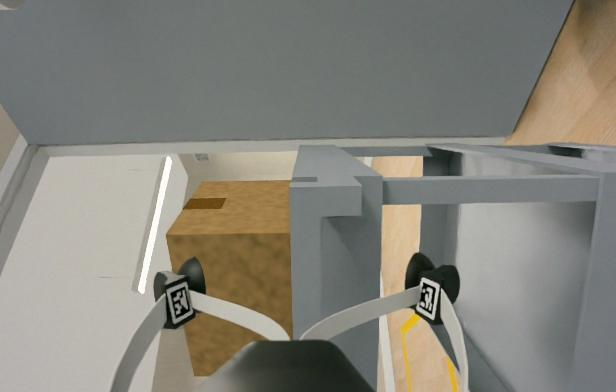

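Request:
move(r2={"base":{"translate_m":0.18,"strafe_m":0.06},"contact_limits":{"translate_m":0.2},"pace":"slow"}, blocking=false)

Request:
wait(seconds=4)

Request:
move(r2={"joints":{"gripper_m":-0.015}}, blocking=false)

Request:
wait(seconds=5, cameras=["r2_wrist_camera"])

Request:
move(r2={"base":{"translate_m":0.2},"contact_limits":{"translate_m":0.3},"pace":"slow"}, blocking=false)

Request:
wait(seconds=5, cameras=["r2_head_camera","r2_head_left_camera"])

Scene clock: 707.17 s.
move: r2 moving
r1: as last shown
r1.lidar_m: 4.93 2.80 0.25 - 0.25 0.25 0.48 0.51 0.52 0.56 0.95 3.88
r1.servo_current: wrist_yaw_rad=52(52) wrist_pitch_rad=39(46) wrist_roll_rad=39(59) gripper_m=39(46)
r1.contact_limits: strafe_m 1
r1.wrist_depth_mm: - 134 133 - 366 229 178 / - 114 134 - 373 231 180 / - 116 147 - 377 245 181 / 109 135 192 - 379 235 182 / 210 - - - 384 235 182 / 226 - 193 - 191 235 183 / 215 1499 1537 143 353 211 182
r2.base_odometry: x=-2.964 y=-1.572 heading=+2.826
r2.turned_by_wheels: +0.000
r2.turned_by_imu: +0.001
r2.base_tilt: forward=-0.7 right=+0.1
r2.lidar_m: 0.53 0.62 1.27 1.71 1.62 1.68 2.26 4.57 4.67 3.29 1.03 0.54
r2.base_status: translate_m moving; strafe_m moving
r2.joint_positions: lift_m=+0.685 arm_m=+0.000 wrist_yaw_rad=+0.003 wrist_pitch_rad=+0.007 wrist_roll_rad=+1.569 gripper_m=+0.120
r2.joint_status: not commanded
r2.measured_speeds: translate_m=+0.048 strafe_m=+0.016 rotate_rad=+0.000 lift_m=+0.000 arm_m=+0.000 wrist_yaw_rad=+0.000 wrist_pitch_rad=+0.000 wrist_roll_rad=+0.000
r2.motor_effort: lift_m=+19(19) arm_m=+4(4) wheel_0=+5(10) wheel_1=+6(8) wheel_2=-10(10)
r2.servo_current: wrist_yaw_rad=46(52) wrist_pitch_rad=46(46) wrist_roll_rad=52(52) gripper_m=52(59)
r2.contact_limits: translate_m 0.2
r2.hand_pose: x=+0.4595 y=-0.0867 z=+0.8612 quat_wxyz=(+0.708, +0.707, +0.003, -0.001) (m; r2's base frame)
r2.wrist_depth_mm: - - - - - - 1098 / - - - - - - 1160 / - - - 640 - - 1160 / - - 699 340 362 364 364 / - - 569 364 368 - - / - - 217 312 196 - - / - - 668 - - - -
pictures: none

Scene clock: 709.80 s.
earlier move: r2 done
r1.base_odometry: x=-2.001 y=-0.480 heading=-2.351
r1.turned_by_wheels: +0.000
r1.turned_by_imu: +0.000
r1.base_tilt: forward=-1.6 right=+1.3
r1.lidar_m: 4.92 2.80 0.25 - 0.25 0.25 0.49 0.51 0.52 0.60 0.95 3.88
r1.base_status: not commanded
r1.joint_positions: lift_m=+0.500 arm_m=+0.000 wrist_yaw_rad=+3.195 wrist_pitch_rad=+0.002 wrist_roll_rad=+0.000 gripper_m=+0.056
r1.joint_status: not commanded
r1.measured_speeds: all 0
r1.motor_effort: lift_m=+20(20) arm_m=+4(4) wheel_0=-32(32) wheel_1=+32(33) wheel_2=+11(11)
r1.servo_current: wrist_yaw_rad=52(72) wrist_pitch_rad=39(46) wrist_roll_rad=52(65) gripper_m=46(46)
r1.contact_limits: strafe_m 1
r1.hand_pose: x=-0.1218 y=+0.0720 z=+0.6775 quat_wxyz=(-0.027, -0.001, +0.000, +1.000) (m; r1's base frame)
r1.wrist_depth_mm: - 134 134 - 368 229 178 / - 114 134 - 375 231 179 / - 116 147 - 377 245 182 / 109 135 191 - 379 234 182 / 210 - - - 382 236 183 / 225 - 194 - 191 235 182 / 223 1499 1537 143 353 211 182
r2.base_odometry: x=-3.141 y=-1.574 heading=+2.826
r2.turned_by_wheels: +0.000
r2.turned_by_imu: +0.000
r2.base_tilt: forward=-0.7 right=+0.0
r2.lidar_m: 0.38 0.43 1.10 1.43 1.65 1.72 2.28 4.72 4.61 3.26 0.92 0.39
r2.base_status: done
r2.joint_positions: lift_m=+0.685 arm_m=+0.000 wrist_yaw_rad=-0.001 wrist_pitch_rad=+0.007 wrist_roll_rad=+1.569 gripper_m=+0.120
r2.joint_status: not commanded
r2.measured_speeds: all 0
r2.motor_effort: lift_m=+19(19) arm_m=+4(4) wheel_0=+2(11) wheel_1=+5(8) wheel_2=-9(11)
r2.servo_current: wrist_yaw_rad=39(59) wrist_pitch_rad=52(59) wrist_roll_rad=52(59) gripper_m=52(59)
r2.contact_limits: translate_m 0.2
r2.hand_pose: x=+0.4592 y=-0.0878 z=+0.8612 quat_wxyz=(+0.708, +0.707, +0.002, -0.003) (m; r2's base frame)
r2.wrist_depth_mm: - - - 136 136 - - / - - - 139 141 204 207 / - - 585 142 204 - - / - 418 415 147 209 809 - / - 433 424 151 214 809 - / - 473 217 155 218 180 - / - - 488 - - - -
wait: 2.63 of 4 s (r2 has come to rest)
pictures: none

Scene clock: 710.30 s.
move: r2 moving
r1: as last shown
r1.lidar_m: 4.93 2.82 0.25 - 0.25 0.25 0.47 0.50 0.53 0.60 0.96 3.88
r1.motor_effort: lift_m=+20(20) arm_m=+4(4) wheel_0=-31(32) wheel_1=+32(32) wheel_2=+11(11)
r1.servo_current: wrist_yaw_rad=39(59) wrist_pitch_rad=39(46) wrist_roll_rad=46(59) gripper_m=39(46)
r1.contact_limits: strafe_m 1
r1.wrist_depth_mm: - 133 133 - 366 229 179 / - 114 134 - 375 232 180 / - 116 147 - 379 245 181 / 109 135 192 - 384 234 182 / 209 - - - 382 234 182 / 226 - 193 - 191 235 182 / 223 1499 1537 143 355 210 182
r2.base_odometry: x=-3.141 y=-1.574 heading=+2.826
r2.turned_by_wheels: +0.000
r2.turned_by_imu: +0.000
r2.base_tilt: forward=-0.7 right=+0.1
r2.lidar_m: 0.38 0.44 1.09 1.45 1.65 1.70 2.29 4.73 4.66 3.25 0.93 0.40
r2.base_status: not commanded
r2.joint_positions: lift_m=+0.685 arm_m=+0.000 wrist_yaw_rad=-0.001 wrist_pitch_rad=+0.007 wrist_roll_rad=+1.569 gripper_m=+0.106
r2.joint_status: gripper_m moving
r2.measured_speeds: translate_m=+0.000 strafe_m=+0.000 rotate_rad=+0.000 lift_m=+0.000 arm_m=+0.000 wrist_yaw_rad=+0.000 wrist_pitch_rad=+0.013 wrist_roll_rad=+0.000
r2.motor_effort: lift_m=+19(19) arm_m=+3(4) wheel_0=+2(3) wheel_1=+5(5) wheel_2=-9(10)
r2.servo_current: wrist_yaw_rad=39(52) wrist_pitch_rad=46(52) wrist_roll_rad=46(59) gripper_m=163(163)
r2.contact_limits: translate_m 0.2
r2.hand_pose: x=+0.4592 y=-0.0878 z=+0.8610 quat_wxyz=(+0.708, +0.707, +0.002, -0.003) (m; r2's base frame)
r2.wrist_depth_mm: - - - 136 - - 1060 / - - - 139 196 207 208 / - - 574 144 204 778 - / - 413 410 148 211 - - / - 427 424 152 215 - - / - 459 196 156 219 167 - / - 504 496 - - 1863 -
pictures: none

Scene clock: 711.93 s.
earlier move: r2 done
r1.base_odometry: x=-2.001 y=-0.480 heading=-2.351
r1.turned_by_wheels: +0.000
r1.turned_by_imu: +0.000
r1.base_tilt: forward=-1.6 right=+1.3
r1.lidar_m: 4.93 2.77 0.25 - 0.25 0.25 0.48 0.49 0.51 0.58 0.96 3.90
r1.base_status: not commanded
r1.joint_positions: lift_m=+0.500 arm_m=+0.000 wrist_yaw_rad=+3.195 wrist_pitch_rad=+0.002 wrist_roll_rad=+0.000 gripper_m=+0.056
r1.joint_status: not commanded
r1.measured_speeds: all 0
r1.motor_effort: lift_m=+20(20) arm_m=+4(4) wheel_0=-32(32) wheel_1=+32(32) wheel_2=+11(11)
r1.servo_current: wrist_yaw_rad=46(59) wrist_pitch_rad=39(52) wrist_roll_rad=46(72) gripper_m=39(46)
r1.contact_limits: strafe_m 1
r1.hand_pose: x=-0.1218 y=+0.0720 z=+0.6775 quat_wxyz=(-0.027, -0.001, +0.000, +1.000) (m; r1's base frame)
r1.wrist_depth_mm: - 134 133 - 366 229 178 / - 114 133 - 375 233 180 / - 116 146 - 377 246 181 / 109 135 192 - 379 233 182 / 216 - - - 382 235 182 / 226 - 193 - 191 236 182 / 216 1464 1576 143 357 211 182
r2.base_odometry: x=-3.141 y=-1.573 heading=+2.826
r2.turned_by_wheels: +0.000
r2.turned_by_imu: +0.001
r2.base_tilt: forward=-0.7 right=+0.1
r2.lidar_m: 0.40 0.47 1.11 1.46 1.67 1.71 2.30 4.74 4.67 3.24 0.92 0.42
r2.base_status: not commanded
r2.joint_positions: lift_m=+0.685 arm_m=+0.000 wrist_yaw_rad=+0.000 wrist_pitch_rad=+0.003 wrist_roll_rad=+1.569 gripper_m=-0.014
r2.joint_status: all done
r2.measured_speeds: all 0
r2.motor_effort: lift_m=+19(21) arm_m=-4(4) wheel_0=-4(4) wheel_1=+1(5) wheel_2=+6(10)
r2.servo_current: wrist_yaw_rad=46(59) wrist_pitch_rad=46(78) wrist_roll_rad=52(59) gripper_m=104(403)
r2.contact_limits: translate_m 0.2
r2.hand_pose: x=+0.4593 y=-0.0875 z=+0.8621 quat_wxyz=(+0.708, +0.707, +0.001, -0.001) (m; r2's base frame)
r2.wrist_depth_mm: - - - 148 148 - - / - - - 152 206 215 215 / - - 544 157 216 798 - / - 466 430 162 223 - - / - - 452 168 230 - - / - - 189 174 181 - - / - - 530 - 246 - -
wait: 1.63 of 5 s (r2 has come to rest)
pictures: r2_wrist_camera
Images, in order (width x height): r2_wrist_camera 616x392.

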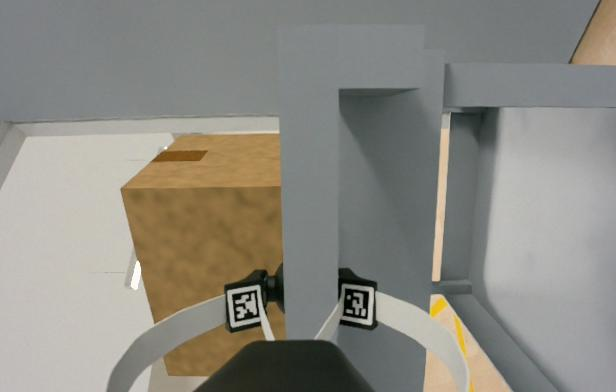

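Scene clock: 712.43 s.
move: r2 moving
r1: as last shown
r1.base_tilt: forward=-1.5 right=+1.3
r1.lidar_m: 4.92 2.79 0.25 - 0.25 0.25 0.48 0.51 0.49 0.58 0.95 3.91
r1.motor_effort: lift_m=+20(20) arm_m=+4(4) wheel_0=-31(32) wheel_1=+32(32) wheel_2=+11(11)
r1.servo_current: wrist_yaw_rad=33(65) wrist_pitch_rad=39(52) wrist_roll_rad=39(59) gripper_m=46(46)
r1.contact_limits: strafe_m 1
r1.wrist_depth_mm: - 134 134 - 368 229 178 / - 114 134 - 373 232 180 / - 116 147 - 375 246 181 / 109 135 192 - 379 235 182 / 208 - - - 382 236 182 / 216 - 193 - 191 235 183 / 214 591 1576 143 355 211 183
r2.base_odometry: x=-3.152 y=-1.570 heading=+2.826
r2.turned_by_wheels: +0.000
r2.turned_by_imu: +0.000
r2.base_tilt: forward=-0.7 right=+0.1
r2.lidar_m: 0.42 0.44 1.09 1.44 1.67 1.71 2.30 4.75 4.62 3.26 0.92 0.41
r2.base_status: translate_m moving
r2.joint_positions: lift_m=+0.685 arm_m=+0.000 wrist_yaw_rad=+0.000 wrist_pitch_rad=+0.003 wrist_roll_rad=+1.569 gripper_m=-0.014
r2.joint_status: not commanded
r2.measured_speeds: translate_m=+0.048 strafe_m=+0.000 rotate_rad=-0.003 lift_m=+0.000 arm_m=+0.000 wrist_yaw_rad=+0.000 wrist_pitch_rad=+0.000 wrist_roll_rad=+0.000
r2.motor_effort: lift_m=+19(20) arm_m=-4(4) wheel_0=+7(8) wheel_1=+8(8) wheel_2=-12(15)
r2.servo_current: wrist_yaw_rad=46(52) wrist_pitch_rad=39(46) wrist_roll_rad=52(65) gripper_m=91(111)
r2.contact_limits: translate_m 0.3
r2.hand_pose: x=+0.4593 y=-0.0875 z=+0.8622 quat_wxyz=(+0.708, +0.707, +0.001, -0.001) (m; r2's base frame)
r2.wrist_depth_mm: - - - 146 146 - - / - - - 150 203 212 213 / - - 554 154 213 - - / - 473 433 160 220 820 - / - - 452 167 226 - - / - - 189 172 181 - - / - - 521 - 241 - -
pictures: none

Scene clock: 715.23 s.
earlier move: r2 done
r1.base_odometry: x=-2.001 y=-0.480 heading=-2.351
r1.turned_by_wheels: +0.000
r1.turned_by_imu: +0.000
r1.base_tilt: forward=-1.6 right=+1.2
r1.lidar_m: 4.92 2.80 0.25 - 0.25 0.25 0.48 0.45 0.48 0.63 2.87 3.89
r1.base_status: not commanded
r1.joint_positions: lift_m=+0.500 arm_m=+0.000 wrist_yaw_rad=+3.195 wrist_pitch_rad=+0.002 wrist_roll_rad=+0.000 gripper_m=+0.056
r1.joint_status: not commanded
r1.measured_speeds: all 0
r1.motor_effort: lift_m=+20(20) arm_m=+4(4) wheel_0=-31(32) wheel_1=+32(32) wheel_2=+11(11)
r1.servo_current: wrist_yaw_rad=52(72) wrist_pitch_rad=46(52) wrist_roll_rad=52(65) gripper_m=39(46)
r1.contact_limits: strafe_m 1
r1.hand_pose: x=-0.1218 y=+0.0720 z=+0.6775 quat_wxyz=(-0.027, -0.001, +0.000, +1.000) (m; r1's base frame)
r1.wrist_depth_mm: - 134 133 - 368 229 178 / - 114 133 - 375 232 180 / - 116 147 - 377 246 181 / 109 135 191 - 382 234 182 / 209 - - - 384 235 183 / 215 - 192 - 190 235 183 / 214 151 634 143 355 211 182
r2.base_odometry: x=-3.331 y=-1.511 heading=+2.826
r2.turned_by_wheels: -0.001
r2.turned_by_imu: -0.001
r2.base_tilt: forward=-0.7 right=+0.1
r2.lidar_m: 0.42 0.52 0.92 1.22 1.77 1.81 2.44 4.90 4.47 3.12 0.80 0.39
r2.base_status: done
r2.joint_positions: lift_m=+0.685 arm_m=+0.000 wrist_yaw_rad=-0.006 wrist_pitch_rad=+0.003 wrist_roll_rad=+1.569 gripper_m=-0.014
r2.joint_status: not commanded
r2.measured_speeds: all 0
r2.motor_effort: lift_m=+19(20) arm_m=-4(4) wheel_0=+2(11) wheel_1=+3(8) wheel_2=-10(15)
r2.servo_current: wrist_yaw_rad=52(65) wrist_pitch_rad=46(46) wrist_roll_rad=39(65) gripper_m=85(111)
r2.contact_limits: translate_m 0.3
r2.hand_pose: x=+0.4588 y=-0.0891 z=+0.8622 quat_wxyz=(+0.708, +0.707, -0.001, -0.003) (m; r2's base frame)
r2.wrist_depth_mm: - - - 124 123 183 - / - - 539 129 129 192 189 / - 449 418 138 195 - - / - - 442 146 211 - - / - - 488 158 224 - - / - - 189 169 180 - - / - - - - - 1808 530
wait: 2.80 of 5 s (r2 has come to rest)
pictures: r2_head_camera, r2_head_left_camera
Images, in order (width x height): r2_head_camera 420x560, r2_head_left_camera 420x672.

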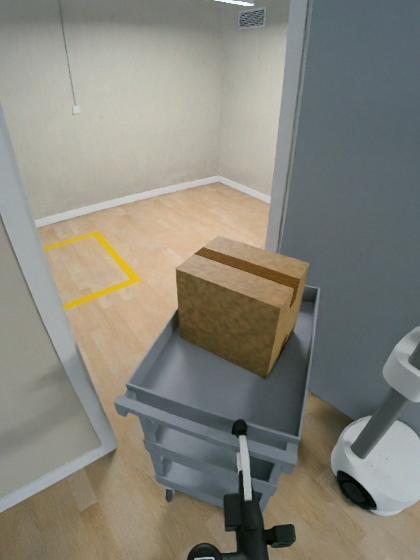

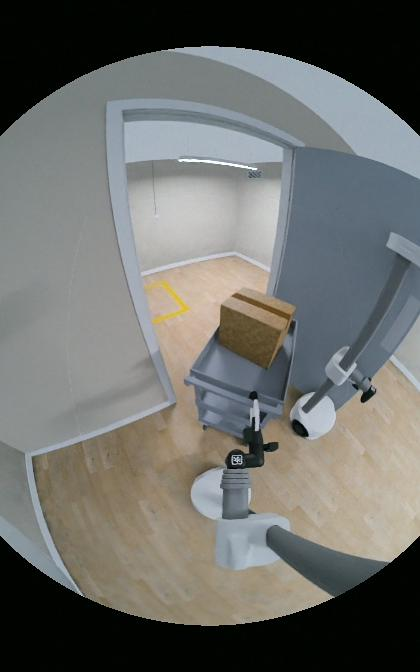

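Request:
move(r2={"base":{"translate_m":-0.5,"strafe_m":-0.22},"contact_limits":{"translate_m":0.4},"pace":"slow"}, blocking=false)

Request:
wait(seconds=8)

Request:
move(r2={"base":{"translate_m":-0.25,"strafe_m":-0.25},"contact_limits":{"translate_m":0.4},"pace":"slow"}, blocking=false)

Request:
wait(seconds=6, cameras=["r2_head_camera"])

Request:
move(r2={"base":{"rotate_rad":0.25},"pace":"slow"}, blocking=false)

Request:
wait(seconds=3, cameras=["r2_head_camera","r2_head_left_camera"])

Scene clock: 730.17 s.
move: r2 moving
r1: as last shown
r1.base_tilt: forward=-1.6 right=+1.3
r1.lidar_m: 4.94 2.81 0.25 - 0.25 0.25 0.47 0.45 0.46 0.64 0.98 3.93
r1.motor_effort: lift_m=+20(20) arm_m=+4(4) wheel_0=-32(32) wheel_1=+32(32) wheel_2=+11(11)
r1.servo_current: wrist_yaw_rad=52(59) wrist_pitch_rad=39(52) wrist_roll_rad=59(65) gripper_m=46(46)
r1.contact_limits: strafe_m 1
r1.wrist_depth_mm: - 134 134 - 368 229 178 / - 114 133 - 375 232 180 / - 116 147 - 379 244 181 / 109 135 193 - 384 235 182 / 209 - - - 382 234 183 / 215 - 192 - 190 235 182 / 214 151 1464 143 353 211 182
r2.base_odometry: x=-3.318 y=-1.510 heading=+2.826
r2.turned_by_wheels: +0.000
r2.turned_by_imu: +0.000
r2.base_tilt: forward=-0.7 right=+0.1
r2.lidar_m: 0.42 0.50 0.93 1.25 1.78 1.84 2.41 4.90 4.47 3.17 0.80 0.38
r2.base_status: translate_m moving; strafe_m moving
r2.joint_positions: lift_m=+0.685 arm_m=+0.000 wrist_yaw_rad=-0.003 wrist_pitch_rad=+0.003 wrist_roll_rad=+1.569 gripper_m=-0.014
r2.joint_status: not commanded
r2.measured_speeds: translate_m=-0.050 strafe_m=-0.020 rotate_rad=-0.001 lift_m=+0.000 arm_m=+0.000 wrist_yaw_rad=+0.014 wrist_pitch_rad=+0.000 wrist_roll_rad=+0.000
r2.motor_effort: lift_m=+19(20) arm_m=-4(4) wheel_0=-8(10) wheel_1=-8(9) wheel_2=+11(12)
r2.servo_current: wrist_yaw_rad=46(65) wrist_pitch_rad=39(46) wrist_roll_rad=39(59) gripper_m=85(91)
r2.contact_limits: translate_m 0.4
r2.hand_pose: x=+0.4590 y=-0.0883 z=+0.8622 quat_wxyz=(+0.708, +0.707, +0.000, -0.002) (m; r2's base frame)
r2.wrist_depth_mm: - - - 125 125 - - / - - 539 131 131 194 191 / - 442 421 140 202 - - / - 459 439 147 212 - - / - - 492 157 225 - - / - - 189 171 181 - - / - - - - 258 - 535
pictures: none

Scene clock: 736.33 s.
earlier move: r2 done
r1.base_odometry: x=-2.001 y=-0.480 heading=-2.351
r1.turned_by_wheels: +0.000
r1.turned_by_imu: +0.000
r1.base_tilt: forward=-1.6 right=+1.3
r1.lidar_m: 4.94 2.80 0.25 - 0.25 0.25 0.48 1.32 0.25 0.28 0.50 3.87
r1.base_status: not commanded
r1.joint_positions: lift_m=+0.500 arm_m=+0.000 wrist_yaw_rad=+3.195 wrist_pitch_rad=+0.002 wrist_roll_rad=+0.000 gripper_m=+0.056
r1.joint_status: not commanded
r1.measured_speeds: all 0
r1.motor_effort: lift_m=+20(20) arm_m=+4(4) wheel_0=-32(32) wheel_1=+32(33) wheel_2=+11(11)
r1.servo_current: wrist_yaw_rad=46(72) wrist_pitch_rad=46(52) wrist_roll_rad=46(72) gripper_m=46(46)
r1.contact_limits: strafe_m 1
r1.hand_pose: x=-0.1218 y=+0.0720 z=+0.6775 quat_wxyz=(-0.027, -0.001, +0.000, +1.000) (m; r1's base frame)
r1.wrist_depth_mm: - 133 133 - 366 229 179 / - 114 133 - 375 231 180 / - 116 147 - 377 246 181 / 109 134 192 - 379 233 181 / 210 - - - 382 236 183 / 226 - 194 - 191 235 183 / 223 1537 1537 143 353 210 183
r2.base_odometry: x=-2.788 y=-1.457 heading=+2.825
r2.turned_by_wheels: +0.000
r2.turned_by_imu: +0.000
r2.base_tilt: forward=-0.7 right=+0.0
r2.lidar_m: 0.41 0.47 1.48 1.79 1.67 1.73 2.30 4.37 4.47 3.25 3.07 0.42
r2.base_status: done
r2.joint_positions: lift_m=+0.685 arm_m=+0.000 wrist_yaw_rad=+0.001 wrist_pitch_rad=+0.003 wrist_roll_rad=+1.569 gripper_m=-0.014
r2.joint_status: not commanded
r2.measured_speeds: all 0
r2.motor_effort: lift_m=+19(20) arm_m=-4(4) wheel_0=-7(13) wheel_1=-5(10) wheel_2=+5(15)
r2.servo_current: wrist_yaw_rad=46(65) wrist_pitch_rad=39(52) wrist_roll_rad=52(65) gripper_m=85(98)
r2.contact_limits: translate_m 0.4
r2.hand_pose: x=+0.4594 y=-0.0871 z=+0.8622 quat_wxyz=(+0.708, +0.707, +0.001, -0.001) (m; r2's base frame)
r2.wrist_depth_mm: - - - 152 151 831 831 / 866 854 - 156 213 217 216 / - - 564 160 219 798 - / 1708 439 430 164 225 - - / - - 455 170 231 - - / - - 189 175 180 - - / - - 521 - 244 - -
wait: 6.17 of 8 s (r2 has come to rest)
pictures: none

Scene clock: 736.83 s.
move: r2 moving
r1: as last shown
r1.base_tilt: forward=-1.5 right=+1.3
r1.lidar_m: 4.90 2.82 0.25 - 0.25 0.25 0.47 1.30 0.25 0.29 0.46 3.90
r1.motor_effort: lift_m=+20(20) arm_m=+4(4) wheel_0=-31(32) wheel_1=+32(32) wheel_2=+11(11)
r1.servo_current: wrist_yaw_rad=72(72) wrist_pitch_rad=39(46) wrist_roll_rad=52(72) gripper_m=46(46)
r1.contact_limits: strafe_m 1
r1.wrist_depth_mm: - 133 133 - 366 229 178 / - 114 133 - 375 232 179 / - 116 147 - 375 246 182 / 109 135 191 - 382 233 182 / 210 - - - 384 235 182 / 226 - 194 - 191 235 182 / 224 1499 1576 143 353 211 182
r2.base_odometry: x=-2.776 y=-1.452 heading=+2.826
r2.turned_by_wheels: +0.001
r2.turned_by_imu: +0.001
r2.base_tilt: forward=-0.7 right=+0.1
r2.lidar_m: 0.41 0.47 1.49 1.80 1.68 1.74 2.29 4.36 4.49 3.25 3.06 0.41
r2.base_status: translate_m moving; strafe_m moving
r2.joint_positions: lift_m=+0.685 arm_m=+0.000 wrist_yaw_rad=+0.001 wrist_pitch_rad=+0.003 wrist_roll_rad=+1.569 gripper_m=-0.014
r2.joint_status: not commanded
r2.measured_speeds: translate_m=-0.036 strafe_m=-0.035 rotate_rad=+0.000 lift_m=+0.000 arm_m=+0.000 wrist_yaw_rad=+0.000 wrist_pitch_rad=+0.000 wrist_roll_rad=+0.000
r2.motor_effort: lift_m=+19(20) arm_m=-4(4) wheel_0=+5(6) wheel_1=-8(10) wheel_2=+13(13)
r2.servo_current: wrist_yaw_rad=39(59) wrist_pitch_rad=46(46) wrist_roll_rad=39(52) gripper_m=85(91)
r2.contact_limits: translate_m 0.4
r2.hand_pose: x=+0.4594 y=-0.0871 z=+0.8622 quat_wxyz=(+0.708, +0.707, +0.001, -0.001) (m; r2's base frame)
r2.wrist_depth_mm: - - 842 150 150 842 842 / 878 - - 154 180 216 214 / - - 539 158 216 809 - / 1618 439 436 163 224 - - / - - 459 170 231 854 - / - - 189 175 182 - - / - - 525 - 246 - -
pictures: none

Scene clock: 741.10 s.
earlier move: r2 done
r1.base_odometry: x=-2.001 y=-0.480 heading=-2.351
r1.turned_by_wheels: +0.000
r1.turned_by_imu: +0.000
r1.base_tilt: forward=-1.6 right=+1.3
r1.lidar_m: 4.92 2.80 0.25 - 0.25 0.25 0.45 1.31 1.25 0.31 0.27 0.74
r1.base_status: not commanded
r1.joint_positions: lift_m=+0.500 arm_m=+0.000 wrist_yaw_rad=+3.195 wrist_pitch_rad=+0.002 wrist_roll_rad=+0.000 gripper_m=+0.056
r1.joint_status: not commanded
r1.measured_speeds: all 0
r1.motor_effort: lift_m=+20(20) arm_m=+4(4) wheel_0=-31(32) wheel_1=+32(33) wheel_2=+11(11)
r1.servo_current: wrist_yaw_rad=59(72) wrist_pitch_rad=46(52) wrist_roll_rad=39(72) gripper_m=39(52)
r1.contact_limits: strafe_m 1
r1.hand_pose: x=-0.1218 y=+0.0720 z=+0.6775 quat_wxyz=(-0.027, -0.001, +0.000, +1.000) (m; r1's base frame)
r1.wrist_depth_mm: - 134 134 - 368 229 178 / - 114 134 - 375 231 180 / - 116 147 - 375 247 181 / 109 135 192 - 377 234 182 / 210 - - - 382 235 182 / 225 - 194 - 191 235 182 / 222 1499 1537 143 355 211 182
r2.base_odometry: x=-2.473 y=-1.297 heading=+2.826
r2.turned_by_wheels: +0.000
r2.turned_by_imu: +0.002
r2.base_tilt: forward=-0.7 right=+0.0
r2.lidar_m: 0.38 0.42 1.81 1.88 1.76 1.79 2.40 4.03 4.14 3.18 2.99 0.40
r2.base_status: done
r2.joint_positions: lift_m=+0.685 arm_m=+0.000 wrist_yaw_rad=+0.007 wrist_pitch_rad=+0.003 wrist_roll_rad=+1.569 gripper_m=-0.014
r2.joint_status: not commanded
r2.measured_speeds: all 0
r2.motor_effort: lift_m=+19(20) arm_m=-4(4) wheel_0=+7(14) wheel_1=-4(10) wheel_2=+7(15)
r2.servo_current: wrist_yaw_rad=52(65) wrist_pitch_rad=46(52) wrist_roll_rad=46(65) gripper_m=85(98)
r2.contact_limits: translate_m 0.4
r2.hand_pose: x=+0.4599 y=-0.0855 z=+0.8622 quat_wxyz=(+0.708, +0.707, +0.003, +0.001) (m; r2's base frame)
r2.wrist_depth_mm: - - 1182 1098 171 - 960 / - - - 172 172 236 891 / 1397 1118 1098 173 231 258 256 / 1921 - 521 172 233 831 - / - 445 439 173 232 820 - / 1661 - 190 174 181 820 - / 1618 - 469 - 234 - -
wait: 4.27 of 6 s (r2 has come to rest)
pictures: r2_head_camera
Images, in order (width x height): r2_head_camera 420x560.

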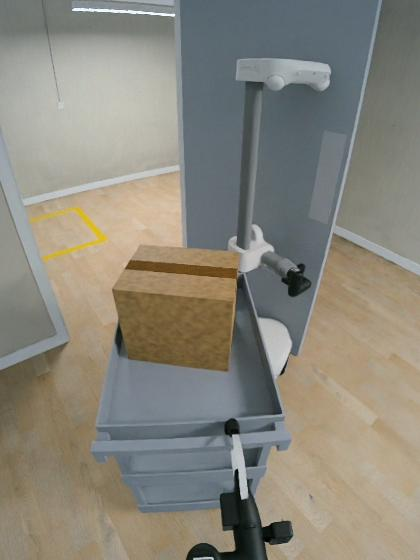

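Scene clock: 741.60 s.
move: r2 moving
r1: as last shown
r1.lidar_m: 4.93 2.80 0.25 - 0.25 0.25 0.50 1.32 1.26 0.35 0.30 0.78
r1.motor_effort: lift_m=+20(20) arm_m=+4(4) wheel_0=-32(32) wheel_1=+32(32) wheel_2=+11(11)
r1.servo_current: wrist_yaw_rad=39(59) wrist_pitch_rad=39(46) wrist_roll_rad=46(59) gripper_m=46(46)
r1.contact_limits: strafe_m 1
r1.wrist_depth_mm: - 134 134 - 370 229 178 / - 114 134 - 377 231 180 / - 116 147 - 377 245 181 / 109 135 192 - 379 234 182 / 211 - - - 382 235 183 / 226 - 194 - 190 234 183 / 223 1537 1537 143 353 211 182
r2.base_odometry: x=-2.472 y=-1.297 heading=+2.950
r2.turned_by_wheels: +0.123
r2.turned_by_imu: +0.119
r2.base_tilt: forward=-0.7 right=+0.0
r2.lidar_m: 0.41 0.43 1.88 1.79 1.76 1.87 2.70 4.02 3.99 3.07 2.97 0.42
r2.base_status: rotate_rad moving
r2.joint_positions: lift_m=+0.685 arm_m=+0.000 wrist_yaw_rad=-0.011 wrist_pitch_rad=+0.003 wrist_roll_rad=+1.569 gripper_m=-0.014
r2.joint_status: not commanded
r2.measured_speeds: translate_m=-0.001 strafe_m=-0.001 rotate_rad=+0.503 lift_m=+0.000 arm_m=+0.000 wrist_yaw_rad=+0.000 wrist_pitch_rad=+0.000 wrist_roll_rad=+0.000
r2.motor_effort: lift_m=+19(20) arm_m=-4(4) wheel_0=-14(14) wheel_1=-9(9) wheel_2=-16(16)
r2.servo_current: wrist_yaw_rad=78(85) wrist_pitch_rad=39(52) wrist_roll_rad=39(52) gripper_m=98(98)
r2.hand_pose: x=+0.4583 y=-0.0907 z=+0.8622 quat_wxyz=(+0.708, +0.707, -0.003, -0.005) (m; r2's base frame)
r2.wrist_depth_mm: - - 1098 162 162 - 904 / - - - 164 222 228 227 / 1921 1078 1078 166 225 - - / - 469 462 169 227 820 - / - 1863 439 170 229 842 - / 1661 - 189 172 182 - - / 1661 - 488 - 234 - -
pictures: none

Scene clock: 742.40 s.
earlier move: r2 done
r1.base_odometry: x=-2.001 y=-0.480 heading=-2.351
r1.turned_by_wheels: +0.000
r1.turned_by_imu: +0.000
r1.base_tilt: forward=-1.6 right=+1.3
r1.lidar_m: 4.93 2.81 0.25 - 0.25 0.25 0.47 1.32 1.25 0.35 0.31 1.17
r1.base_status: not commanded
r1.joint_positions: lift_m=+0.500 arm_m=+0.000 wrist_yaw_rad=+3.195 wrist_pitch_rad=+0.002 wrist_roll_rad=+0.000 gripper_m=+0.056
r1.joint_status: not commanded
r1.measured_speeds: all 0
r1.motor_effort: lift_m=+20(20) arm_m=+4(4) wheel_0=-31(32) wheel_1=+32(32) wheel_2=+11(11)
r1.servo_current: wrist_yaw_rad=26(65) wrist_pitch_rad=46(52) wrist_roll_rad=33(65) gripper_m=39(46)
r1.contact_limits: strafe_m 1
r1.hand_pose: x=-0.1218 y=+0.0720 z=+0.6775 quat_wxyz=(-0.027, -0.001, +0.000, +1.000) (m; r1's base frame)
r1.wrist_depth_mm: - 133 133 - 368 229 178 / - 114 133 - 373 231 180 / - 116 147 - 377 245 182 / 109 135 192 - 377 234 182 / 209 - - - 384 235 182 / 225 - 194 - 190 235 182 / 222 1537 1537 143 353 211 182
r2.base_odometry: x=-2.472 y=-1.297 heading=+3.075
r2.turned_by_wheels: +0.125
r2.turned_by_imu: +0.121
r2.base_tilt: forward=-0.7 right=+0.1
r2.lidar_m: 0.42 0.50 1.97 1.75 1.77 2.00 3.22 4.03 3.64 3.02 2.99 0.42
r2.base_status: done
r2.joint_positions: lift_m=+0.685 arm_m=+0.000 wrist_yaw_rad=-0.011 wrist_pitch_rad=+0.003 wrist_roll_rad=+1.569 gripper_m=-0.014
r2.joint_status: not commanded
r2.measured_speeds: all 0
r2.motor_effort: lift_m=+19(20) arm_m=-4(4) wheel_0=-5(14) wheel_1=-5(9) wheel_2=-10(16)
r2.servo_current: wrist_yaw_rad=72(85) wrist_pitch_rad=39(52) wrist_roll_rad=52(59) gripper_m=91(98)
r2.hand_pose: x=+0.4583 y=-0.0907 z=+0.8622 quat_wxyz=(+0.708, +0.707, -0.003, -0.005) (m; r2's base frame)
r2.wrist_depth_mm: - - - 132 132 192 193 / 1397 1008 597 140 196 - - / - 436 427 146 207 - - / - 452 436 154 215 - - / 1661 - 480 163 226 - - / 1661 - 189 171 182 - - / 1464 - - - 250 - 525
wait: 0.80 of 3 s (r2 has come to rest)
pictures: r2_head_camera, r2_head_left_camera
Images, in order (width x height): r2_head_camera 420x560, r2_head_left_camera 420x672.

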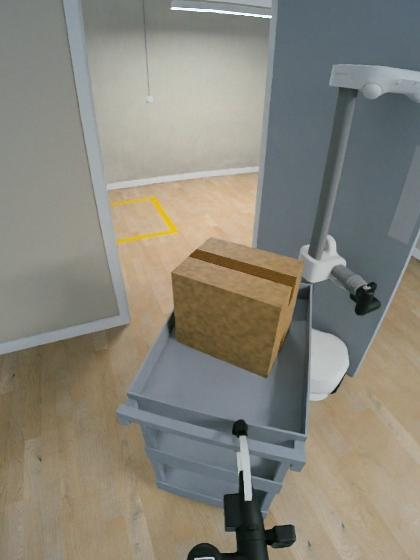

